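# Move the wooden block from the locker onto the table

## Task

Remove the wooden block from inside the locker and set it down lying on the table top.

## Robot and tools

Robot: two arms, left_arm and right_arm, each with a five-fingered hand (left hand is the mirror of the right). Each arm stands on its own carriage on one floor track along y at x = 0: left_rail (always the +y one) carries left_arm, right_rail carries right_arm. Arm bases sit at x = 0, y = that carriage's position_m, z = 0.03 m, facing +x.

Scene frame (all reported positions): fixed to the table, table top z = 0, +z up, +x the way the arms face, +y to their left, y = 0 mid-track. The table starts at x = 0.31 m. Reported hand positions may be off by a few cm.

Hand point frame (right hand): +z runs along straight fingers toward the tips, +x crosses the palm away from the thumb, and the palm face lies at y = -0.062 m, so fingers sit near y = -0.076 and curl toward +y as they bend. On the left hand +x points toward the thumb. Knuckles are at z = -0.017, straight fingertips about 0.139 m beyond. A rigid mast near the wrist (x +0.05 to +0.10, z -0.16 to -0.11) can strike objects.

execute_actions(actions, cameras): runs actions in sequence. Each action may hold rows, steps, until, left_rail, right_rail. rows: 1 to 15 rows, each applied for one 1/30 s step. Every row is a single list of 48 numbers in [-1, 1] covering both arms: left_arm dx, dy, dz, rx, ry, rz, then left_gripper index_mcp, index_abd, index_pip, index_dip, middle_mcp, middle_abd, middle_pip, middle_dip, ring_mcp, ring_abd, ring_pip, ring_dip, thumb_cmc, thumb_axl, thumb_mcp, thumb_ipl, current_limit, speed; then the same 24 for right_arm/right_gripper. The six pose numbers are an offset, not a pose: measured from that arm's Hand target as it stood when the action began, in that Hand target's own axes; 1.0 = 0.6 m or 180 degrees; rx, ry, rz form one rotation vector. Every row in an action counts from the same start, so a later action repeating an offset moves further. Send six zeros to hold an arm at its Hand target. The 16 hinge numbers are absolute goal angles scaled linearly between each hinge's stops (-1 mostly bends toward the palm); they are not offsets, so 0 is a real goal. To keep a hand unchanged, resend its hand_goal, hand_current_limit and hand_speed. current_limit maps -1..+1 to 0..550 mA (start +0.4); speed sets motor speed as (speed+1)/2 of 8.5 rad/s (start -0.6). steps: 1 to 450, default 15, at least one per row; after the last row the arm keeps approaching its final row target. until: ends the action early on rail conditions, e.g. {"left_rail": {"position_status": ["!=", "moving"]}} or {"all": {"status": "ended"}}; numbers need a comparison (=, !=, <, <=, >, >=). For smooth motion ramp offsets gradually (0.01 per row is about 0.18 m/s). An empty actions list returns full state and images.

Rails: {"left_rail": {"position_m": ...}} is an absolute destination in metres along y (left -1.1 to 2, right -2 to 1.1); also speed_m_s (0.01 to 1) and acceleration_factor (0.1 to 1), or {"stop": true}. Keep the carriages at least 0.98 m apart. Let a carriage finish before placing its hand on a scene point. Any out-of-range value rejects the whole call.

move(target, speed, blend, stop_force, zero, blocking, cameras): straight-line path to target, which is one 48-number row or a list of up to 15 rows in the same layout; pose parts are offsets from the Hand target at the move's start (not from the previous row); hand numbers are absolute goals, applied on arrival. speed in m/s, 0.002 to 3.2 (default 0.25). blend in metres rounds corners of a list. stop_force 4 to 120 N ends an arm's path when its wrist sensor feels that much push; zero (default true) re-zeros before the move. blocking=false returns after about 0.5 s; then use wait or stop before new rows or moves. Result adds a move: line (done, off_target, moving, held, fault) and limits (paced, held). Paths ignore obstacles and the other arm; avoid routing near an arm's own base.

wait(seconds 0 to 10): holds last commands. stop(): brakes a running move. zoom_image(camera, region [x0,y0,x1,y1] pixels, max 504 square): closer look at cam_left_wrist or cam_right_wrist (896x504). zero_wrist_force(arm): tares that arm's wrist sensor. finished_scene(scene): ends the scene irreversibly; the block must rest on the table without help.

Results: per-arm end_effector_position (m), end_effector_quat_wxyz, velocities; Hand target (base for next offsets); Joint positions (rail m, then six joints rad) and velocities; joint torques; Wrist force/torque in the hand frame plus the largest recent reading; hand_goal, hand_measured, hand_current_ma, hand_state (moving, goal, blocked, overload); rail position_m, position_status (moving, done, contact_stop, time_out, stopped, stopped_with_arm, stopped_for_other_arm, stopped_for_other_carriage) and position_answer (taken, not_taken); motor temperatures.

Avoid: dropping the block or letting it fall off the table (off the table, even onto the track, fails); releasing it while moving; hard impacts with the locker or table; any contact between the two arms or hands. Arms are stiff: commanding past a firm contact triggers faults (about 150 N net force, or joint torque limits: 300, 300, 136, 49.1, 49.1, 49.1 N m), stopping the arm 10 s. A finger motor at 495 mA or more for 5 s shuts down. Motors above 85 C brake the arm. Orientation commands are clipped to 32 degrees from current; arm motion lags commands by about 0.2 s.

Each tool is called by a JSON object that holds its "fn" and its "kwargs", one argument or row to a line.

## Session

{"fn": "execute_actions", "kwargs": {
  "actions": []
}}

Scene clock: 0.00 s.
left_arm: end_effector_position=(+0.4214, +1.3843, +0.2600) hand_goal=(+0.754, +0.000, +0.576, +0.696, +0.754, +0.000, +0.576, +0.696, +0.754, +0.000, +0.576, +0.696, +0.714, +0.678, +0.226, +0.168) hand_measured=(+0.754, +0.000, +0.576, +0.696, +0.754, +0.000, +0.576, +0.696, +0.754, +0.000, +0.576, +0.696, +0.714, +0.678, +0.226, +0.168) hand_current_ma=(+0, +0, +0, +0, +0, +0, +0, +0, +0, +0, +0, +0, +0, +0, +0, +0) hand_state=(goal, goal, goal, goal, goal, goal, goal, goal, goal, goal, goal, goal, goal, goal, goal, goal) hand_current_limit=0.40 hand_speed=-0.60 end_effector_quat_wxyz=(+0.000, +1.000, +0.000, +0.000) | right_arm: end_effector_position=(+0.4214, -1.3451, +0.2600) hand_goal=(+0.754, +0.000, +0.576, +0.696, +0.754, +0.000, +0.576, +0.696, +0.754, +0.000, +0.576, +0.696, +0.714, +0.678, +0.226, +0.168) hand_measured=(+0.754, +0.000, +0.576, +0.696, +0.754, +0.000, +0.576, +0.696, +0.754, +0.000, +0.576, +0.696, +0.714, +0.678, +0.226, +0.168) hand_current_ma=(+0, +0, +0, +0, +0, +0, +0, +0, +0, +0, +0, +0, +0, +0, +0, +0) hand_state=(goal, goal, goal, goal, goal, goal, goal, goal, goal, goal, goal, goal, goal, goal, goal, goal) hand_current_limit=0.40 hand_speed=-0.60 end_effector_quat_wxyz=(+0.000, +0.000, +1.000, +0.000)
Joint positions: left_arm=[1.403 -0.28 -1.556 2.144 0.983 1.571 -1.851] | right_arm=[-1.496 -0.281 -1.556 2.144 0.983 1.571 1.29]
Joint velocities: within noise
Joint torques (N m): no reading
Motor temperatures (°C): left_arm=[19 23 24 32 32 25] | right_arm=[23 23 26 25 27 28]
Wrist force (N): no reading
Wrist torque (N m): no reading
Wrist force, peak (N): no reading
Hand target: left_arm +0.4214, +1.3843, +0.2600; +0.000, +1.000, +0.000, +0.000 | right_arm +0.4214, -1.3451, +0.2600; +0.000, +0.000, +1.000, +0.000
left_rail: position_m=1.403 position_status=done
right_rail: position_m=-1.496 position_status=done
camera_calibration:
cam_left_wrist: T_world_to_cam=[[-0.793545, 0.608441, 0.00929384, -0.548621], [0.427559, 0.546637, 0.719987, -1.16977], [0.432989, 0.575316, -0.693925, -0.669018], [0, 0, 0, 1]] pos_world=[0.354469, 1.35814, 0.38307]
cam_right_wrist: T_world_to_cam=[[0.786553, 0.614411, -0.0619136, 0.549391], [0.459286, -0.515036, 0.723737, -1.12108], [0.412784, -0.597693, -0.687293, -0.671803], [0, 0, 0, 1]] pos_world=[0.36008, -1.31648, 0.383655]

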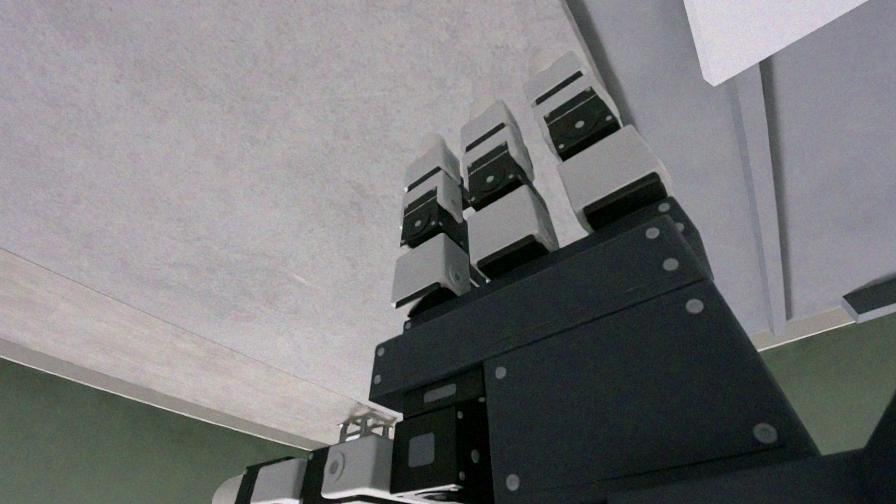

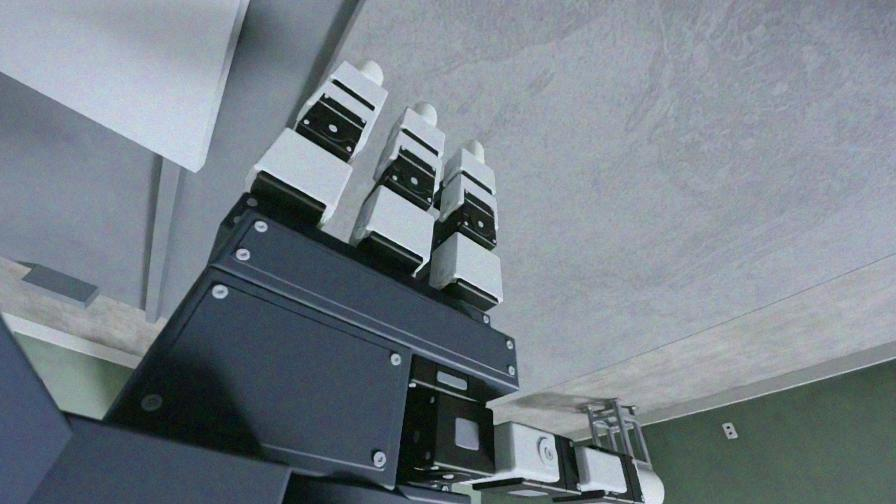

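{"fn": "execute_actions", "kwargs": {
  "actions": []
}}

Scene clock: 36.53 s.
left_arm: end_effector_position=(+0.4214, +1.3843, +0.2600) hand_goal=(+0.754, +0.000, +0.576, +0.696, +0.754, +0.000, +0.576, +0.696, +0.754, +0.000, +0.576, +0.696, +0.714, +0.678, +0.226, +0.168) hand_measured=(+0.754, +0.000, +0.576, +0.696, +0.754, +0.000, +0.576, +0.696, +0.754, +0.000, +0.576, +0.696, +0.714, +0.678, +0.224, +0.168) hand_current_ma=(-2, +0, +2, +0, -2, +0, +2, +0, -2, +0, +2, +0, +1, -2, -8, -1) hand_state=(goal, goal, goal, goal, goal, goal, goal, goal, goal, goal, goal, goal, goal, goal, goal, goal) hand_current_limit=0.40 hand_speed=-0.60 end_effector_quat_wxyz=(+0.000, +1.000, +0.000, +0.000) | right_arm: end_effector_position=(+0.4214, -1.3451, +0.2600) hand_goal=(+0.754, +0.000, +0.576, +0.696, +0.754, +0.000, +0.576, +0.696, +0.754, +0.000, +0.576, +0.696, +0.714, +0.678, +0.226, +0.168) hand_measured=(+0.754, +0.000, +0.576, +0.696, +0.754, +0.000, +0.576, +0.696, +0.754, +0.000, +0.576, +0.696, +0.714, +0.678, +0.224, +0.168) hand_current_ma=(+0, +0, +0, +0, +0, +0, +0, +0, +0, +0, +0, +0, +0, +0, -1, +0) hand_state=(goal, goal, goal, goal, goal, goal, goal, goal, goal, goal, goal, goal, goal, goal, goal, goal) hand_current_limit=0.40 hand_speed=-0.60 end_effector_quat_wxyz=(+0.000, +0.000, +1.000, +0.000)
Joint positions: left_arm=[1.403 -0.28 -1.556 2.144 0.983 1.571 -1.851] | right_arm=[-1.496 -0.281 -1.556 2.144 0.983 1.571 1.29]
Joint velocities: within noise
Joint torques (N m): left_arm=[-2.7 -33.82 -30.87 4.2 -0.3 -0.31] | right_arm=[0.25 -28.65 -34.27 3.63 -0.46 -0.2]
Motor temperatures (°C): left_arm=[19 23 24 32 32 25] | right_arm=[23 23 26 25 27 28]
Wrist force (N): left_arm=[-0.1 0.6 -0.2] | right_arm=[0.2 -0.6 0.2]
Wrist torque (N m): left_arm=[0.09 0.00 -0.02] | right_arm=[-0.09 -0.03 0.00]
Wrist force, peak (N): left_arm=[-0.9 0.1 -0.1] | right_arm=[0.8 -0.5 0.4]
Hand target: left_arm +0.4214, +1.3843, +0.2600; +0.000, +1.000, +0.000, +0.000 | right_arm +0.4214, -1.3451, +0.2600; +0.000, +0.000, +1.000, +0.000
left_rail: position_m=1.403 position_status=done
right_rail: position_m=-1.496 position_status=done
camera_calibration:
cam_left_wrist: T_world_to_cam=[[-0.793545, 0.608441, 0.00929384, -0.548621], [0.427559, 0.546637, 0.719987, -1.16977], [0.432989, 0.575316, -0.693925, -0.669018], [0, 0, 0, 1]] pos_world=[0.354469, 1.35814, 0.38307]
cam_right_wrist: T_world_to_cam=[[0.786553, 0.614411, -0.0619136, 0.549391], [0.459286, -0.515036, 0.723737, -1.12108], [0.412784, -0.597693, -0.687293, -0.671803], [0, 0, 0, 1]] pos_world=[0.36008, -1.31648, 0.383655]

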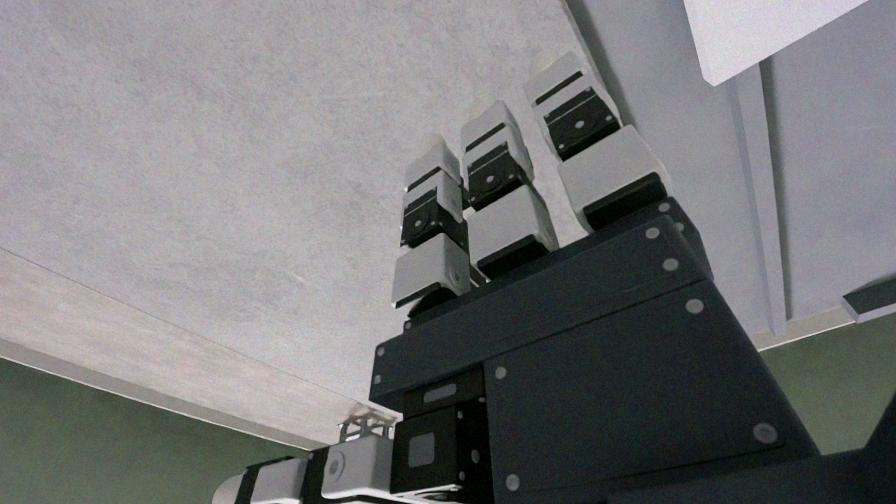

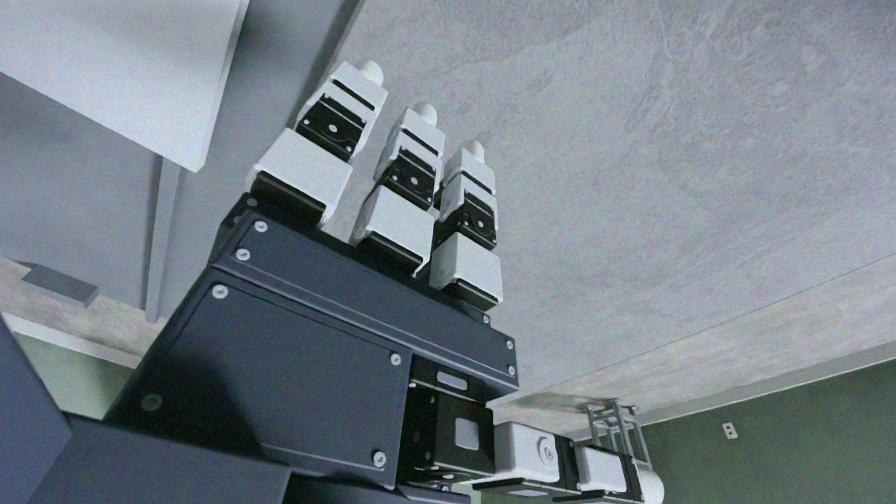

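{"fn": "move", "kwargs": {
  "target": [-0.1,0,-0.9,0,0,0.5,0.754,0,0.576,0.696,0.754,0,0.576,0.696,0.754,0,0.576,0.696,0.714,0.678,0.226,0.168,0.4,-0.6,0.1,0,-0.9,0,0,-0.5,0.754,0,0.576,0.696,0.754,0,0.576,0.696,0.754,0,0.576,0.696,0.714,0.678,0.226,0.168,0.4,-0.6],
  "speed": 0.35,
  "cameras": ["all"]
}}

Scene clock: 68.50 s.
left_arm: end_effector_position=(+0.3613, +1.3843, +0.7999) hand_goal=(+0.754, +0.000, +0.576, +0.696, +0.754, +0.000, +0.576, +0.696, +0.754, +0.000, +0.576, +0.696, +0.714, +0.678, +0.226, +0.168) hand_measured=(+0.754, +0.000, +0.576, +0.696, +0.754, +0.000, +0.576, +0.696, +0.754, +0.000, +0.576, +0.696, +0.714, +0.678, +0.224, +0.168) hand_current_ma=(-2, +0, +2, +0, -2, +0, +2, +0, -2, +0, +2, +0, +1, -2, -9, -1) hand_state=(goal, goal, goal, goal, goal, goal, goal, goal, goal, goal, goal, goal, goal, goal, goal, goal) hand_current_limit=0.40 hand_speed=-0.60 end_effector_quat_wxyz=(+0.000, +0.707, -0.707, +0.000) | right_arm: end_effector_position=(+0.3613, -1.3451, +0.7999) hand_goal=(+0.754, +0.000, +0.576, +0.696, +0.754, +0.000, +0.576, +0.696, +0.754, +0.000, +0.576, +0.696, +0.714, +0.678, +0.226, +0.168) hand_measured=(+0.754, +0.000, +0.576, +0.696, +0.754, +0.000, +0.576, +0.696, +0.754, +0.000, +0.576, +0.696, +0.714, +0.678, +0.224, +0.168) hand_current_ma=(+0, +0, +0, +0, +0, +0, +0, +0, +0, +0, +0, +0, +0, +0, -1, +0) hand_state=(goal, goal, goal, goal, goal, goal, goal, goal, goal, goal, goal, goal, goal, goal, goal, goal) hand_current_limit=0.40 hand_speed=-0.60 end_effector_quat_wxyz=(+0.000, +0.707, -0.707, +0.000)
Joint positions: left_arm=[1.403 -0.392 -1.563 1.162 1.972 1.571 -0.392] | right_arm=[-1.496 -0.104 -1.531 1.129 1.973 1.571 -0.103]
Joint torques (N m): left_arm=[-13.92 -15.6 -41.52 7.38 3.82 2.05] | right_arm=[13.98 -30.14 -47.49 6.06 -0.95 -2.22]
Wrist force (N): left_arm=[0.1 0.4 0.3] | right_arm=[0.0 0.4 0.4]
Wrist torque (N m): left_arm=[0.02 -0.04 0.04] | right_arm=[0.02 -0.01 -0.02]
Wrist force, peak (N): left_arm=[-0.4 0.1 1.4] | right_arm=[0.1 -0.5 1.5]
Hand target: left_arm +0.3613, +1.3843, +0.8000; +0.000, +0.707, -0.707, +0.000 | right_arm +0.3613, -1.3451, +0.8000; +0.000, +0.707, -0.707, +0.000
Off the commanded pose: left_arm 0.000 m, 0 deg | right_arm 0.000 m, 0 deg.
left_rail: position_m=1.403 position_status=done
right_rail: position_m=-1.496 position_status=done
move: done
camera_calibration:
cam_left_wrist: T_world_to_cam=[[0.608235, 0.793701, 0.00943023, -1.36439], [0.546672, -0.427485, 0.720004, -0.227374], [0.575499, -0.432777, -0.693906, 1.07564], [0, 0, 0, 1]] pos_world=[0.33514, 1.45123, 0.92297]
cam_right_wrist: T_world_to_cam=[[-0.614156, 0.786737, -0.0621034, 1.36815], [0.515105, 0.459239, 0.723717, -0.193803], [0.597896, 0.412486, -0.687297, 1.01591], [0, 0, 0, 1]] pos_world=[0.332679, -1.40642, 0.923454]

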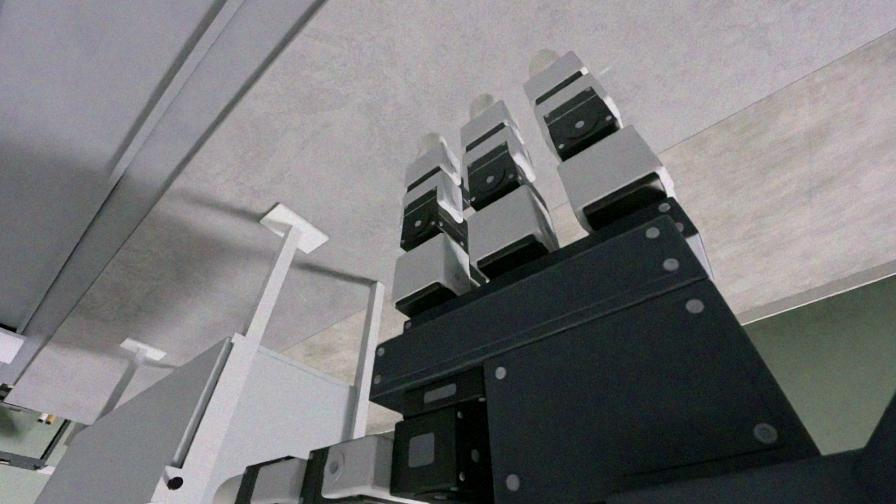

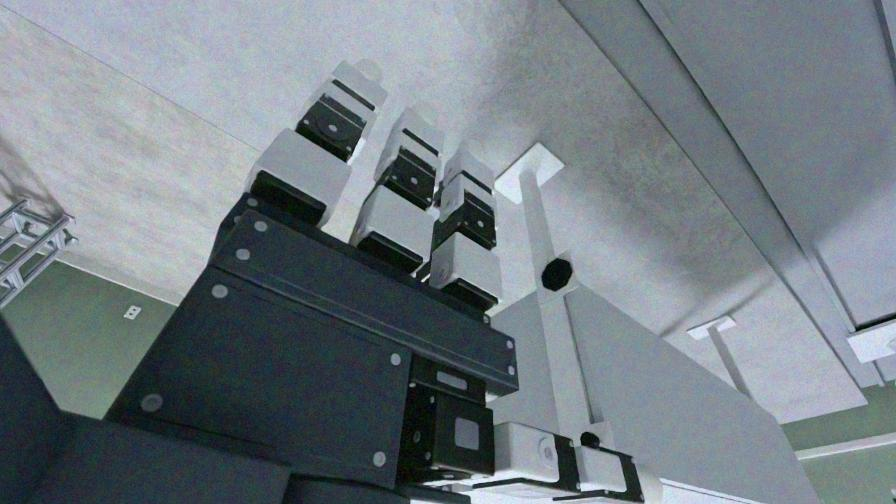

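{"fn": "zoom_image", "kwargs": {
  "camera": "cam_right_wrist",
  "region": [480, 230, 720, 504]
}}

{"fn": "zoom_image", "kwargs": {
  "camera": "cam_left_wrist",
  "region": [100, 320, 300, 504]
}}

Scaled by 1.839.

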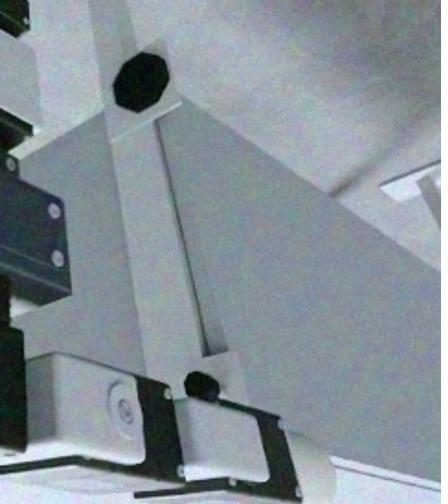

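Scaled by 2.520.

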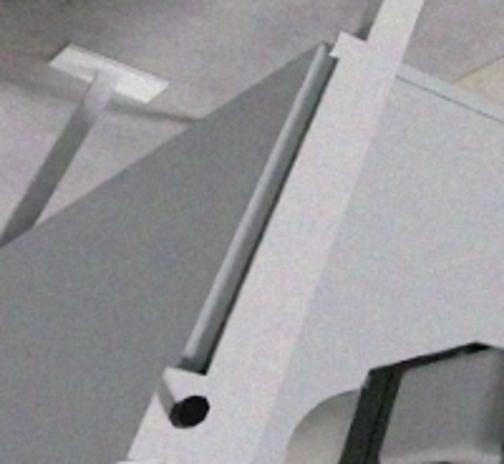

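{"fn": "move", "kwargs": {
  "target": [
    [0,-0.167,0,0,0,-0.5,0.754,0,0.576,0.696,0.754,0,0.576,0.696,0.754,0,0.576,0.696,1,0.678,0.226,0.168,0.4,-0.6,0,-0.167,0,0,0,0.5,0.754,0,0.576,0.696,0.754,0,0.576,0.696,0.754,0,0.576,0.696,1,0.678,0.226,0.168,0.4,-0.6],
    [0,-0.233,0,0.385,-0.385,0.385,0.754,0,0.576,0.696,0.754,0,0.576,0.696,0.754,0,0.576,0.696,1,0.678,0.226,0.168,0.4,-0.6,0,-0.233,0,0.385,0.385,-0.385,0.754,0,0.576,0.696,0.754,0,0.576,0.696,0.754,0,0.576,0.696,1,0.678,0.226,0.168,0.4,-0.6],
    [0,-0.067,-0.083,0.574,-0.819,0,0.754,0,0.576,0.696,0.754,0,0.576,0.696,0.754,0,0.576,0.696,1,0.678,0.226,0.168,0.4,-0.6,0,-0.067,-0.083,0.571,0.82,0,0.754,0,0.576,0.696,0.754,0,0.576,0.696,0.754,0,0.576,0.696,1,0.678,0.226,0.168,0.4,-0.6]
  ],
  "speed": 0.42,
  "blend": [0.02,0.02,0],
  "cameras": ["all"]
}}

Scene clock: 162.27 s.
left_arm: end_effector_position=(+0.3957, +1.3852, +0.7998) hand_goal=(+0.754, +0.000, +0.576, +0.696, +0.754, +0.000, +0.576, +0.696, +0.754, +0.000, +0.576, +0.696, +1.000, +0.678, +0.226, +0.168) hand_measured=(+0.754, +0.000, +0.576, +0.696, +0.754, +0.000, +0.576, +0.696, +0.754, +0.000, +0.576, +0.696, +1.000, +0.678, +0.224, +0.168) hand_current_ma=(-2, +0, +2, +0, -2, +0, +2, +0, -2, +0, +2, +0, -2, -2, -9, -1) hand_state=(goal, goal, goal, goal, goal, goal, goal, goal, goal, goal, goal, goal, goal, goal, goal, goal) hand_current_limit=0.40 hand_speed=-0.60 end_effector_quat_wxyz=(+0.002, +0.866, -0.500, +0.001) | right_arm: end_effector_position=(+0.4121, -1.3451, +0.8000) hand_goal=(+0.754, +0.000, +0.576, +0.696, +0.754, +0.000, +0.576, +0.696, +0.754, +0.000, +0.576, +0.696, +1.000, +0.678, +0.226, +0.168) hand_measured=(+0.754, +0.000, +0.576, +0.696, +0.754, +0.000, +0.576, +0.696, +0.754, +0.000, +0.576, +0.696, +0.998, +0.678, +0.224, +0.168) hand_current_ma=(+0, +0, +0, +0, +0, +0, +0, +0, +0, +0, +0, +0, +0, +0, -1, +0) hand_state=(goal, goal, goal, goal, goal, goal, goal, goal, goal, goal, goal, goal, goal, goal, goal, goal) hand_current_limit=0.40 hand_speed=-0.60 end_effector_quat_wxyz=(+0.000, -0.378, +0.926, +0.000)
Joint positions: left_arm=[1.403 -0.289 -1.539 1.138 1.971 1.575 -0.814] | right_arm=[-1.496 -0.224 -1.536 1.134 1.973 1.571 0.571]
Joint torques (N m): left_arm=[-16.06 -60.6 -28.5 4.96 -0.65 2.1] | right_arm=[-10.64 -43.01 -28.73 5.89 1.26 1.53]
Wrist force (N): left_arm=[0.4 0.3 -0.4] | right_arm=[0.0 0.3 0.3]
Wrist torque (N m): left_arm=[0.06 -0.08 0.04] | right_arm=[-0.01 0.03 -0.12]
Wrist force, peak (N): left_arm=[-1.6 -1.1 0.3] | right_arm=[0.3 0.7 1.2]
Hand target: left_arm +0.3957, +1.3852, +0.7998; +0.002, +0.866, -0.500, +0.001 (not the last commanded pose) | right_arm +0.4121, -1.3451, +0.8000; +0.000, -0.378, +0.926, +0.000 (not the last commanded pose)
Off the commanded pose: left_arm 0.050 m, 180 deg | right_arm 0.051 m, 180 deg.
left_rail: position_m=1.403 position_status=done
right_rail: position_m=-1.496 position_status=done
move: held (left_arm; a check stopped the path), off_target (right_arm; braked when a check withheld steps of left_arm); path passed 0 of 3 targets; limits=held
pose unreachable (left arm): on one or more control steps of this call, first in action 0 (counted from 0), this arm could not follow its commanded pose, so it was not sent that pose on those steps. It may still have moved: this result reports where it is.
cause: moving toward the commanded pose would bring two parts of the arm too close to each other (joints 5 (wrist 1) to 7 (wrist 3) lie between them).
camera_calibration:
cam_left_wrist: T_world_to_cam=[[0.129208, 0.991604, 0.00511593, -1.46717], [0.687977, -0.0933582, 0.719702, -0.764183], [0.714137, -0.0894719, -0.694264, 0.525999], [0, 0, 0, 1]] pos_world=[0.339676, 1.43057, 0.922672]
cam_right_wrist: T_world_to_cam=[[0.131039, 0.989434, -0.0620359, 1.36481], [0.68857, -0.0458171, 0.723721, -0.970911], [0.713232, -0.137552, -0.687299, 0.19834], [0, 0, 0, 1]] pos_world=[0.348234, -1.36759, 0.923654]

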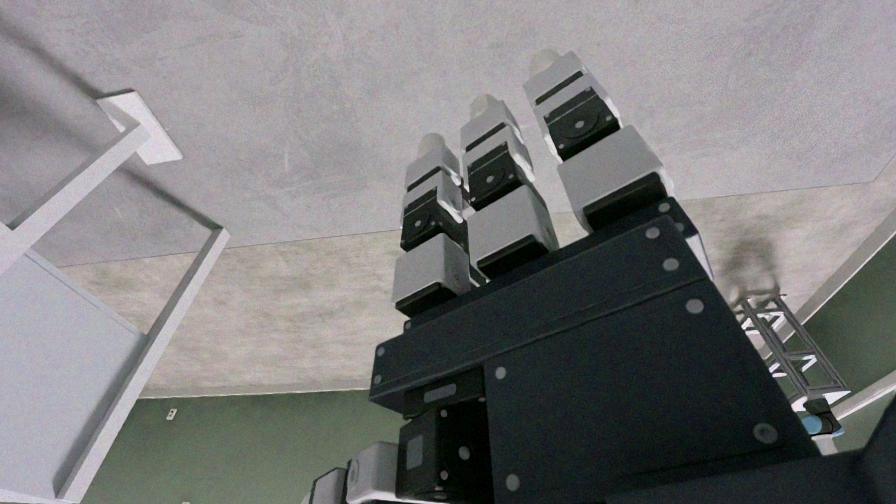

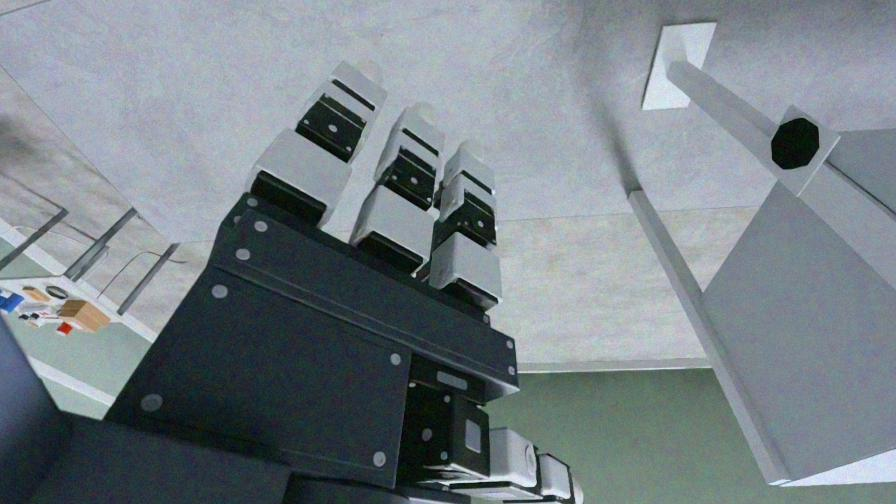

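{"fn": "move", "kwargs": {
  "target": [
    [0.045,-0.078,0,0,0,0.667,0.754,0,0.576,0.696,0.754,0,0.576,0.696,0.754,0,0.576,0.696,1,0.678,0.226,0.168,0.4,-0.6,-0.045,-0.044,0,0,0,-0.753,0.754,0,0.576,0.696,0.754,0,0.576,0.696,0.754,0,0.576,0.696,1,0.678,0.226,0.168,0.4,-0.6],
    [0.087,-0.15,0,0.504,-0.291,0.504,0.754,0,0.576,0.696,0.754,0,0.576,0.696,0.754,0,0.576,0.696,1,0.678,0.226,0.168,0.4,-0.6,-0.105,-0.103,0,0.563,0.229,-0.563,0.754,0,0.576,0.696,0.754,0,0.576,0.696,0.754,0,0.576,0.696,1,0.678,0.226,0.168,0.4,-0.6],
    [0,0,-0.083,0.7665,-0.642,0,0.754,0,0.576,0.696,0.754,0,0.576,0.696,0.754,0,0.576,0.696,1,0.678,0.226,0.168,0.4,-0.6,0.014,0.014,-0.083,-0.845,-0.535,0,0.754,0,0.576,0.696,0.754,0,0.576,0.696,0.754,0,0.576,0.696,1,0.678,0.226,0.168,0.4,-0.6]
  ],
  "speed": 0.42,
  "blend": [0.02,0.02,0],
  "cameras": ["all"]
}}

Scene clock: 204.23 s.
left_arm: end_effector_position=(+0.4170, +1.3852, +0.7998) hand_goal=(+0.754, +0.000, +0.576, +0.696, +0.754, +0.000, +0.576, +0.696, +0.754, +0.000, +0.576, +0.696, +1.000, +0.678, +0.226, +0.168) hand_measured=(+0.754, +0.000, +0.576, +0.696, +0.754, +0.000, +0.576, +0.696, +0.754, +0.000, +0.576, +0.696, +1.000, +0.678, +0.224, +0.168) hand_current_ma=(-2, +0, +2, +0, -2, +0, +2, +0, -2, +0, +2, +0, -2, -2, -9, -1) hand_state=(goal, goal, goal, goal, goal, goal, goal, goal, goal, goal, goal, goal, goal, goal, goal, goal) hand_current_limit=0.40 hand_speed=-0.60 end_effector_quat_wxyz=(-0.002, -0.593, +0.805, -0.001) | right_arm: end_effector_position=(+0.4236, -1.3448, +0.7999) hand_goal=(+0.754, +0.000, +0.576, +0.696, +0.754, +0.000, +0.576, +0.696, +0.754, +0.000, +0.576, +0.696, +1.000, +0.678, +0.226, +0.168) hand_measured=(+0.754, +0.000, +0.576, +0.696, +0.754, +0.000, +0.576, +0.696, +0.754, +0.000, +0.576, +0.696, +0.998, +0.678, +0.224, +0.168) hand_current_ma=(+0, +0, +0, +0, +0, +0, +0, +0, +0, +0, +0, +0, +0, +0, -1, +0) hand_state=(goal, goal, goal, goal, goal, goal, goal, goal, goal, goal, goal, goal, goal, goal, goal, goal) hand_current_limit=0.40 hand_speed=-0.60 end_effector_quat_wxyz=(-0.001, -0.659, +0.752, -0.001)
Joint positions: left_arm=[1.403 -0.392 -1.457 1.048 1.978 1.575 -0.09] | right_arm=[-1.496 -0.112 -1.432 1.02 1.983 1.574 0.021]
Joint torques (N m): left_arm=[-12.75 -23.25 -40.63 7.68 3.63 2.59] | right_arm=[-11.29 -50.92 -28.95 1.34 0.82 1.64]
Wrist force (N): left_arm=[0.1 0.7 -0.3] | right_arm=[0.1 -0.2 0.8]
Wrist torque (N m): left_arm=[0.13 -0.05 0.03] | right_arm=[-0.11 -0.03 -0.20]
Wrist force, peak (N): left_arm=[0.4 0.8 0.2] | right_arm=[-2.9 -1.6 0.5]
Hand target: left_arm +0.4170, +1.3852, +0.7998; -0.002, -0.593, +0.806, -0.001 (not the last commanded pose) | right_arm +0.4236, -1.3448, +0.7999; -0.001, -0.659, +0.752, -0.001 (not the last commanded pose)
Off the commanded pose: left_arm 0.054 m, 180 deg | right_arm 0.055 m, 180 deg.
left_rail: position_m=1.403 position_status=done
right_rail: position_m=-1.496 position_status=done
move: held (right_arm; a check stopped the path), off_target (left_arm; braked when a check withheld steps of right_arm); path passed 0 of 3 targets; limits=held
pose unreachable (right arm): on one or more control steps of this call, first in action 0 (counted from 0), this arm could not follow its commanded pose, so it was not sent that pose on those steps. It may still have moved: this result reports where it is.
cause: moving toward the commanded pose would bring two parts of the arm too close to each other (joints 5 (wrist 1) to 7 (wrist 3) lie between them).
camera_calibration:
cam_left_wrist: T_world_to_cam=[[0.816896, 0.57675, 0.00628152, -1.18296], [0.395389, -0.567882, 0.721926, -0.00120832], [0.419939, -0.587255, -0.691941, 1.32116], [0, 0, 0, 1]] pos_world=[0.412032, 1.45744, 0.922465]
cam_right_wrist: T_world_to_cam=[[-0.505124, 0.860596, -0.0649937, 1.46169], [0.570897, 0.389663, 0.722661, -0.342384], [0.647245, 0.327929, -0.68814, 0.844619], [0, 0, 0, 1]] pos_world=[0.387129, -1.40149, 0.923645]

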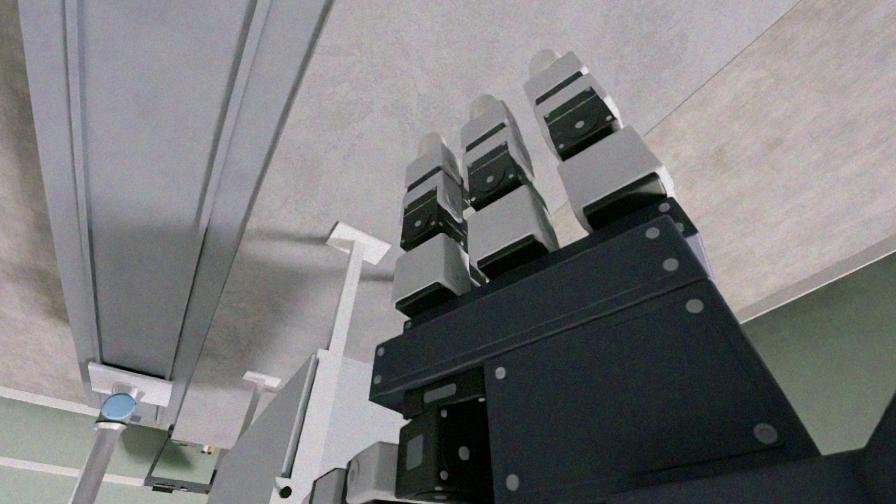

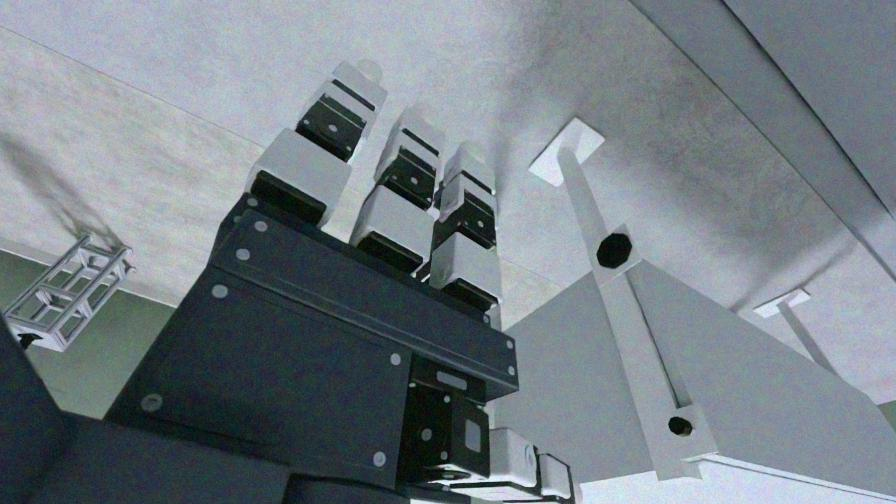

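{"fn": "move", "kwargs": {
  "target": [
    [-0.021,-0.0685,0,0,0,0.404,0.754,0,0.576,0.696,0.754,0,0.576,0.696,0.754,0,0.576,0.696,1,0.678,0.226,0.168,0.4,-0.6,-0.008,-0.06,0,0,0,-0.542,0.754,0,0.576,0.696,0.754,0,0.576,0.696,0.754,0,0.576,0.696,1,0.678,0.226,0.168,0.4,-0.6],
    [-0.041,-0.132,0,0.313,-0.426,0.313,0.754,0,0.576,0.696,0.754,0,0.576,0.696,0.754,0,0.576,0.696,1,0.678,0.226,0.168,0.4,-0.6,-0.0166,-0.1255,0,0.4155,0.364,-0.4155,0.754,0,0.576,0.696,0.754,0,0.576,0.696,0.754,0,0.576,0.696,1,0.678,0.226,0.168,0.4,-0.6]
  ],
  "speed": 0.4,
  "cameras": ["all"]
}}

Scene clock: 232.47 s.
left_arm: end_effector_position=(+0.4231, +1.3852, +0.7998) hand_goal=(+0.754, +0.000, +0.576, +0.696, +0.754, +0.000, +0.576, +0.696, +0.754, +0.000, +0.576, +0.696, +1.000, +0.678, +0.226, +0.168) hand_measured=(+0.754, +0.000, +0.576, +0.696, +0.754, +0.000, +0.576, +0.696, +0.754, +0.000, +0.576, +0.696, +1.000, +0.678, +0.224, +0.168) hand_current_ma=(-2, +0, +2, +0, -2, +0, +2, +0, -2, +0, +2, +0, -2, -2, -9, -1) hand_state=(goal, goal, goal, goal, goal, goal, goal, goal, goal, goal, goal, goal, goal, goal, goal, goal) hand_current_limit=0.40 hand_speed=-0.60 end_effector_quat_wxyz=(-0.001, -0.518, +0.855, -0.002) | right_arm: end_effector_position=(+0.4247, -1.3447, +0.7998) hand_goal=(+0.754, +0.000, +0.576, +0.696, +0.754, +0.000, +0.576, +0.696, +0.754, +0.000, +0.576, +0.696, +1.000, +0.678, +0.226, +0.168) hand_measured=(+0.754, +0.000, +0.576, +0.696, +0.754, +0.000, +0.576, +0.696, +0.754, +0.000, +0.576, +0.696, +0.998, +0.678, +0.224, +0.168) hand_current_ma=(+0, +0, +0, +0, +0, +0, +0, +0, +0, +0, +0, +0, +0, +0, -1, +0) hand_state=(goal, goal, goal, goal, goal, goal, goal, goal, goal, goal, goal, goal, goal, goal, goal, goal) hand_current_limit=0.40 hand_speed=-0.60 end_effector_quat_wxyz=(-0.001, -0.675, +0.738, -0.001)
Joint positions: left_arm=[1.403 -0.419 -1.447 1.038 1.98 1.575 0.063] | right_arm=[-1.496 -0.103 -1.426 1.013 1.983 1.574 -0.015]
Joint torques (N m): left_arm=[-15.72 -25.6 -40.9 7.62 3.79 2.16] | right_arm=[-10.74 -51.09 -28.66 1.44 -2.21 1.73]
Wrist force (N): left_arm=[-0.2 0.0 0.3] | right_arm=[0.3 0.1 0.2]
Wrist torque (N m): left_arm=[-0.03 0.03 0.00] | right_arm=[0.02 -0.04 -0.14]
Wrist force, peak (N): left_arm=[0.8 0.6 0.0] | right_arm=[-1.7 -1.3 0.3]
Hand target: left_arm +0.4231, +1.3852, +0.7998; -0.001, -0.518, +0.855, -0.002 (not the last commanded pose) | right_arm +0.4247, -1.3447, +0.7998; -0.001, -0.675, +0.738, -0.001 (not the last commanded pose)
Off the commanded pose: left_arm 0.077 m, 106 deg | right_arm 0.075 m, 123 deg.
left_rail: position_m=1.403 position_status=done
right_rail: position_m=-1.496 position_status=done
move: held (right_arm; a check stopped the path), off_target (left_arm; braked when a check withheld steps of right_arm); path passed 0 of 2 targets; limits=held
pose unreachable (right arm): on one or more control steps of this call, first in action 0 (counted from 0), this arm could not follow its commanded pose, so it was not sent that pose on those steps. It may still have moved: this result reports where it is.
cause: moving toward the commanded pose would bring two parts of the arm too close to each other (joints 5 (wrist 1) to 7 (wrist 3) lie between them).
camera_calibration:
cam_left_wrist: T_world_to_cam=[[0.906825, 0.421451, 0.00680967, -1.01124], [0.286993, -0.629187, 0.722329, 0.126752], [0.308711, -0.653072, -0.691516, 1.45641], [0, 0, 0, 1]] pos_world=[0.431031, 1.45708, 0.922464]
cam_right_wrist: T_world_to_cam=[[-0.542504, 0.837511, -0.0653074, 1.44722], [0.553214, 0.414686, 0.722489, -0.301707], [0.632174, 0.355824, -0.688291, 0.887923], [0, 0, 0, 1]] pos_world=[0.390707, -1.40289, 0.923644]

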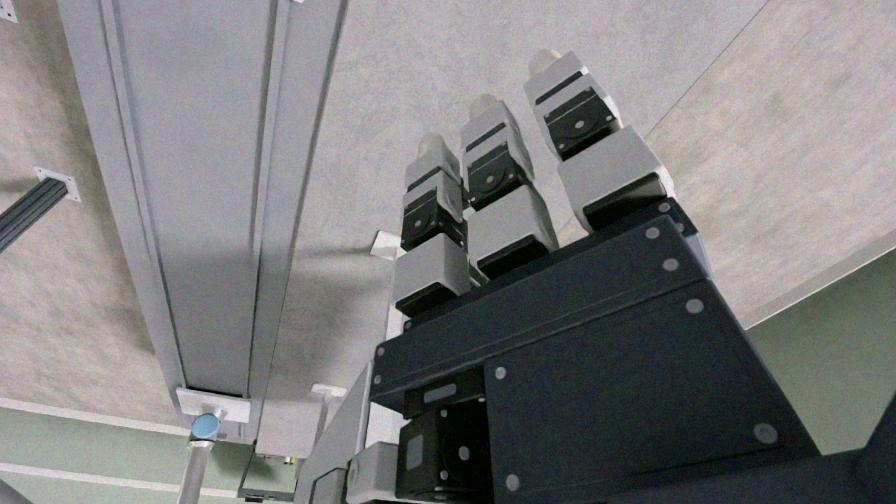

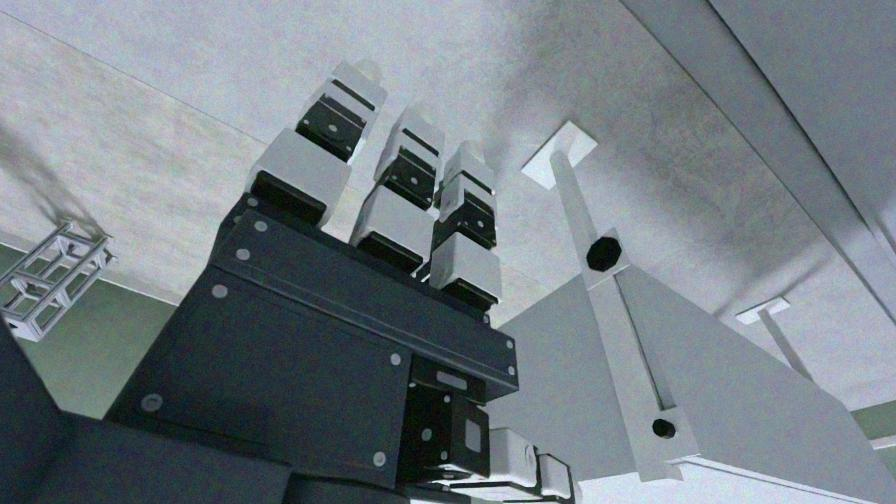

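{"fn": "move", "kwargs": {
  "target": [-0.059,-0.114,0,0.489,-0.12,-0.12,0.754,0,0.576,0.696,0.754,0,0.576,0.696,0.754,0,0.576,0.696,1,0.678,0.226,0.168,0.4,-0.6,-0.011,-0.125,0,0.5,-0.022,-0.022,0.754,0,0.576,0.696,0.754,0,0.576,0.696,0.754,0,0.576,0.696,1,0.678,0.226,0.168,0.4,-0.6],
  "speed": 0.4,
  "cameras": []
}}

{"fn": "move", "kwargs": {
  "target": [
    [0,0,0,0,0,0.5,0.754,0,0.576,0.696,0.754,0,0.576,0.696,0.754,0,0.576,0.696,1,0.678,0.226,0.168,0.4,-0.6,0,0,0,0,0,-0.5,0.754,0,0.576,0.696,0.754,0,0.576,0.696,0.754,0,0.576,0.696,1,0.678,0.226,0.168,0.4,-0.6],
    [0,-0.083,-0.133,0.3265,-0.4655,0.4655,0.754,0,0.576,0.696,0.754,0,0.576,0.696,0.754,0,0.576,0.696,1,0.678,0.226,0.168,0.4,-0.6,0,-0.083,-0.133,0.3247,0.466,-0.466,0.754,0,0.576,0.696,0.754,0,0.576,0.696,0.754,0,0.576,0.696,1,0.678,0.226,0.168,0.4,-0.6]
  ],
  "speed": 0.4,
  "cameras": ["all"]
}}

Scene clock: 283.90 s.
left_arm: end_effector_position=(+0.5001, +1.3848, +0.7997) hand_goal=(+0.754, +0.000, +0.576, +0.696, +0.754, +0.000, +0.576, +0.696, +0.754, +0.000, +0.576, +0.696, +1.000, +0.678, +0.226, +0.168) hand_measured=(+0.746, +0.000, +0.576, +0.696, +0.748, +0.000, +0.576, +0.696, +0.746, +0.000, +0.576, +0.696, +0.994, +0.678, +0.224, +0.168) hand_current_ma=(-28, +0, +1, +0, -23, +0, +1, +0, -27, +0, +0, +0, -20, -2, -8, -1) hand_state=(goal, goal, goal, goal, goal, goal, goal, goal, goal, goal, goal, goal, goal, goal, goal, goal) hand_current_limit=0.40 hand_speed=-0.60 end_effector_quat_wxyz=(+0.498, -0.501, +0.500, -0.501) | right_arm: end_effector_position=(+0.5000, -1.3448, +0.7999) hand_goal=(+0.754, +0.000, +0.576, +0.696, +0.754, +0.000, +0.576, +0.696, +0.754, +0.000, +0.576, +0.696, +1.000, +0.678, +0.226, +0.168) hand_measured=(+0.746, +0.000, +0.576, +0.696, +0.748, +0.000, +0.576, +0.696, +0.746, +0.000, +0.576, +0.696, +0.992, +0.678, +0.224, +0.168) hand_current_ma=(-3, +0, +0, +0, -2, +0, +0, +0, -3, +0, +0, +0, -2, +0, -1, +0) hand_state=(goal, goal, goal, goal, goal, goal, goal, goal, goal, goal, goal, goal, goal, goal, goal, goal) hand_current_limit=0.40 hand_speed=-0.60 end_effector_quat_wxyz=(+0.499, -0.500, +0.499, -0.501)
Joint positions: left_arm=[1.403 -0.735 -2.117 1.623 0.497 0.837 -0.006] | right_arm=[-1.496 -0.187 -2.06 1.602 0.457 1.385 -0.003]
Joint torques (N m): left_arm=[-16.11 -14.7 -33.83 -5.28 -3.53 2.19] | right_arm=[-10.64 -5.77 -36.05 -5.57 -2.16 1.6]
Wrist force (N): left_arm=[0.1 1.8 -1.6] | right_arm=[0.7 2.4 -2.9]
Wrist torque (N m): left_arm=[0.48 -0.15 -0.16] | right_arm=[0.10 0.01 -0.12]
Wrist force, peak (N): left_arm=[-0.4 2.0 -2.5] | right_arm=[0.2 3.3 -3.2]
Hand target: left_arm +0.5001, +1.3848, +0.7997; +0.498, -0.501, +0.500, -0.501 | right_arm +0.5000, -1.3448, +0.7999; +0.499, -0.500, +0.499, -0.501
Off the commanded pose: left_arm 0.000 m, 0 deg | right_arm 0.000 m, 0 deg.
left_rail: position_m=1.403 position_status=done
right_rail: position_m=-1.496 position_status=done
move: done
No camera images: "cameras" was empty.

Scene clock: 289.50 s.
left_arm: end_effector_position=(+0.4204, +1.3851, +0.8497) hand_goal=(+0.754, +0.000, +0.576, +0.696, +0.754, +0.000, +0.576, +0.696, +0.754, +0.000, +0.576, +0.696, +1.000, +0.678, +0.226, +0.168) hand_measured=(+0.754, +0.002, +0.576, +0.696, +0.754, +0.002, +0.576, +0.696, +0.754, +0.002, +0.576, +0.696, +0.998, +0.678, +0.228, +0.168) hand_current_ma=(-2, +4, +0, +0, -1, +4, +0, +0, -2, +4, +0, +0, -8, -2, +8, -1) hand_state=(goal, goal, goal, goal, goal, goal, goal, goal, goal, goal, goal, goal, goal, goal, goal, goal) hand_current_limit=0.40 hand_speed=-0.60 end_effector_quat_wxyz=(+0.985, -0.001, +0.001, +0.173) | right_arm: end_effector_position=(+0.4201, -1.3446, +0.8495) hand_goal=(+0.754, +0.000, +0.576, +0.696, +0.754, +0.000, +0.576, +0.696, +0.754, +0.000, +0.576, +0.696, +1.000, +0.678, +0.226, +0.168) hand_measured=(+0.754, +0.002, +0.576, +0.696, +0.754, +0.002, +0.576, +0.696, +0.754, +0.002, +0.576, +0.696, +0.996, +0.678, +0.228, +0.168) hand_current_ma=(+0, +0, +0, +0, +0, +0, +0, +0, +0, +0, +0, +0, -1, +0, +1, +0) hand_state=(goal, goal, goal, goal, goal, goal, goal, goal, goal, goal, goal, goal, goal, goal, goal, goal) hand_current_limit=0.40 hand_speed=-0.60 end_effector_quat_wxyz=(+0.176, -0.001, +0.001, +0.984)
Joint positions: left_arm=[1.403 -0.649 -2.015 2.3 -1.856 1.569 2.568] | right_arm=[-1.496 0.145 -1.906 2.239 -1.904 1.568 -2.07]
Joint torques (N m): left_arm=[11.23 12.51 -50.39 -7.96 3.98 -2.85] | right_arm=[-10.78 -6.55 -57.91 -6.82 -2.22 1.46]
Wrist force (N): left_arm=[-0.1 -1.1 -4.2] | right_arm=[1.2 -0.6 -5.0]
Wrist torque (N m): left_arm=[0.63 -0.28 0.15] | right_arm=[0.40 -0.06 -0.25]
Wrist force, peak (N): left_arm=[0.2 -1.3 -4.8] | right_arm=[-0.9 -1.3 -5.7]
Hand target: left_arm +0.4204, +1.3851, +0.8497; +0.985, -0.001, +0.001, +0.173 | right_arm +0.4201, -1.3446, +0.8495; +0.176, -0.001, +0.001, +0.984
Off the commanded pose: left_arm 0.000 m, 0 deg | right_arm 0.000 m, 0 deg.
left_rail: position_m=1.403 position_status=done
right_rail: position_m=-1.496 position_status=done
move: done
camera_calibration:
cam_left_wrist: T_world_to_cam=[[-0.538171, -0.842805, -0.00716787, 1.36133], [0.587682, -0.369139, -0.719976, 0.830329], [0.604154, -0.391683, 0.693962, -0.171701], [0, 0, 0, 1]] pos_world=[0.348394, 1.38659, 0.726729]
cam_right_wrist: T_world_to_cam=[[0.525268, -0.848467, 0.0647907, -1.37818], [0.609806, 0.322225, -0.724091, 0.745666], [0.59349, 0.419852, 0.686655, -0.140729], [0, 0, 0, 1]] pos_world=[0.352722, -1.35052, 0.725856]

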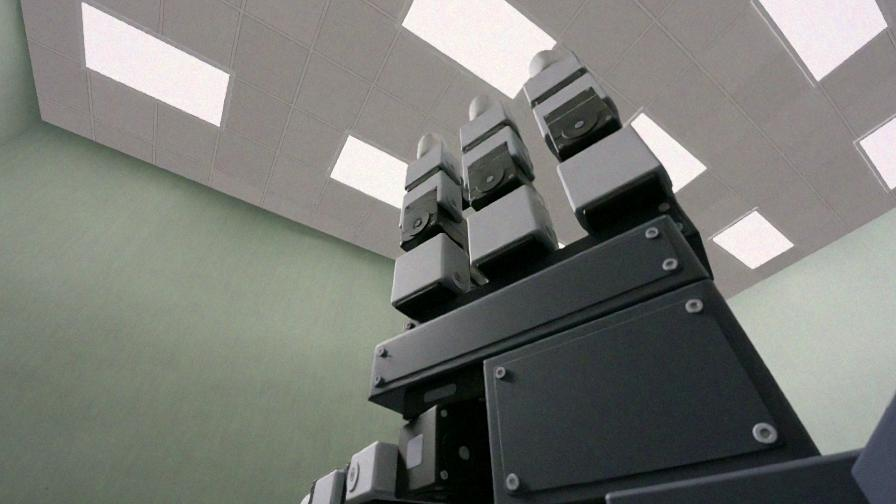

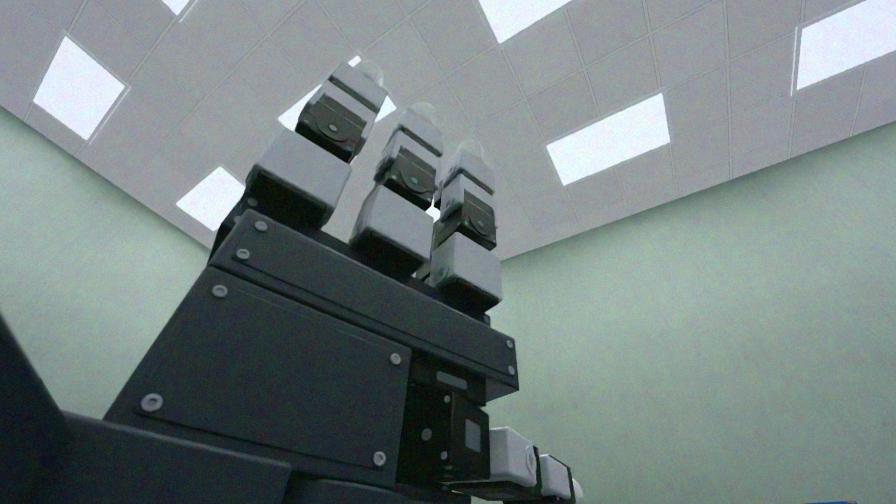

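{"fn": "execute_actions", "kwargs": {
  "actions": [
    {"rows":[[0,0,0.02,0,0,0,0.754,0,0.576,0.696,0.754,0,0.576,0.696,0.754,0,0.576,0.696,1,0.678,0.226,0.168,0.4,-0.6,0,0,0.02,0,0,0,0.754,0,0.576,0.696,0.754,0,0.576,0.696,0.754,0,0.576,0.696,1,0.678,0.226,0.168,0.4,-0.6],[0,0,0.0553,0,0,0,0.754,0,0.576,0.696,0.754,0,0.576,0.696,0.754,0,0.576,0.696,1,0.678,0.226,0.168,0.4,-0.6,0,0,0.0557,0,0,0,0.754,0,0.576,0.696,0.754,0,0.576,0.696,0.754,0,0.576,0.696,1,0.678,0.226,0.168,0.4,-0.6]],"steps":240,"left_rail":{"position_m":0.6367},"right_rail":{"position_m":-1.1244},"until":{"all":{"status":"ended"}}}
  ],
  "cameras": ["all"]
}}

Scene clock: 317.87 s.
left_arm: end_effector_position=(+0.4204, +0.6190, +0.8829) hand_goal=(+0.754, +0.000, +0.576, +0.696, +0.754, +0.000, +0.576, +0.696, +0.754, +0.000, +0.576, +0.696, +1.000, +0.678, +0.226, +0.168) hand_measured=(+0.754, +0.002, +0.576, +0.696, +0.754, +0.002, +0.576, +0.696, +0.754, +0.002, +0.576, +0.696, +0.998, +0.678, +0.228, +0.168) hand_current_ma=(-1, +4, +0, +0, -1, +4, +0, +0, -1, +4, +0, +0, -6, -2, +11, -1) hand_state=(goal, goal, goal, goal, goal, goal, goal, goal, goal, goal, goal, goal, goal, goal, goal, goal) hand_current_limit=0.40 hand_speed=-0.60 end_effector_quat_wxyz=(+0.985, -0.001, +0.001, +0.173) | right_arm: end_effector_position=(+0.4201, -0.9724, +0.8830) hand_goal=(+0.754, +0.000, +0.576, +0.696, +0.754, +0.000, +0.576, +0.696, +0.754, +0.000, +0.576, +0.696, +1.000, +0.678, +0.226, +0.168) hand_measured=(+0.754, +0.002, +0.576, +0.696, +0.754, +0.002, +0.576, +0.696, +0.754, +0.002, +0.576, +0.696, +0.998, +0.678, +0.230, +0.168) hand_current_ma=(+0, +0, +0, +0, +0, +0, +0, +0, +0, +0, +0, +0, +0, +0, +1, +0) hand_state=(goal, goal, goal, goal, goal, goal, goal, goal, goal, goal, goal, goal, goal, goal, goal, goal) hand_current_limit=0.40 hand_speed=-0.60 end_effector_quat_wxyz=(+0.176, -0.001, +0.001, +0.984)
Joint positions: left_arm=[0.637 -0.649 -2.033 2.249 -1.788 1.569 2.568] | right_arm=[-1.124 0.146 -1.926 2.19 -1.835 1.568 -2.07]
Joint torques (N m): left_arm=[3.79 -22.53 -47.79 -2.23 -3.6 -2.64] | right_arm=[8.18 -19.07 -57.08 -2.89 1.17 -1.76]
Wrist force (N): left_arm=[0.0 -1.4 -4.0] | right_arm=[1.6 -0.9 -5.3]
Wrist torque (N m): left_arm=[0.54 -0.30 0.16] | right_arm=[0.39 -0.09 -0.20]
Wrist force, peak (N): left_arm=[0.7 -0.3 -7.4] | right_arm=[0.7 0.3 -7.8]
Hand target: left_arm +0.4204, +0.6190, +0.8829; +0.985, -0.001, +0.001, +0.173 | right_arm +0.4201, -0.9724, +0.8830; +0.176, -0.001, +0.001, +0.984
Off the commanded pose: left_arm 0.000 m, 0 deg | right_arm 0.000 m, 0 deg.
left_rail: position_m=0.637 position_status=done
right_rail: position_m=-1.124 position_status=done
camera_calibration:
cam_left_wrist: T_world_to_cam=[[-0.53814, -0.842823, -0.00735873, 0.716013], [0.587927, -0.369105, -0.719794, 0.571093], [0.603943, -0.391676, 0.694149, -0.494981], [0, 0, 0, 1]] pos_world=[0.348495, 0.620393, 0.759929]
cam_right_wrist: T_world_to_cam=[[0.525203, -0.848491, 0.0650046, -1.06479], [0.610027, 0.322135, -0.723945, 0.649674], [0.593321, 0.419873, 0.686788, -0.319912], [0, 0, 0, 1]] pos_world=[0.352722, -0.978423, 0.759256]

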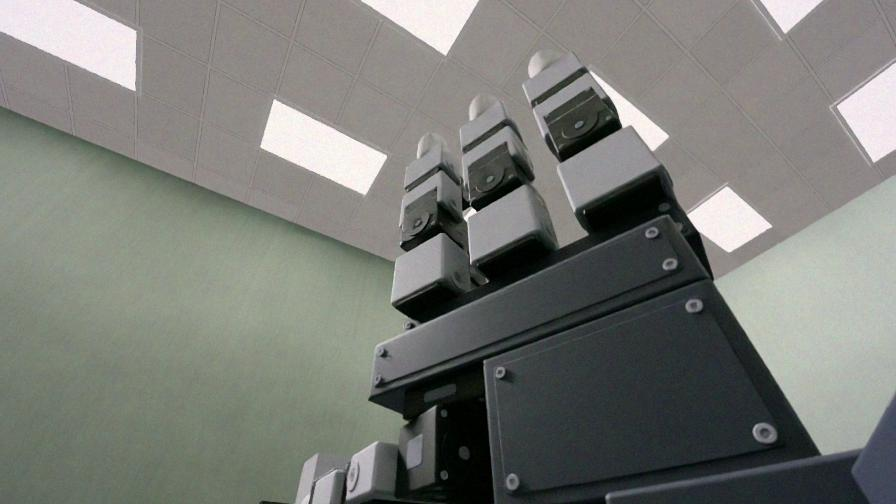

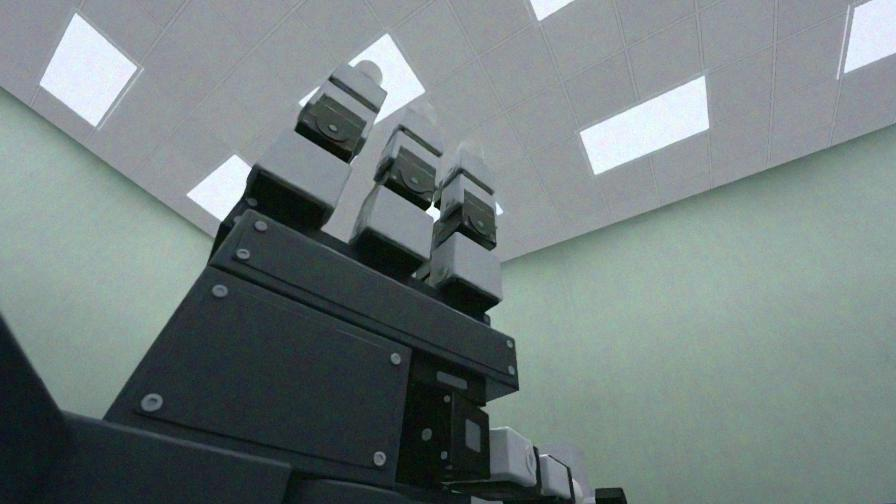

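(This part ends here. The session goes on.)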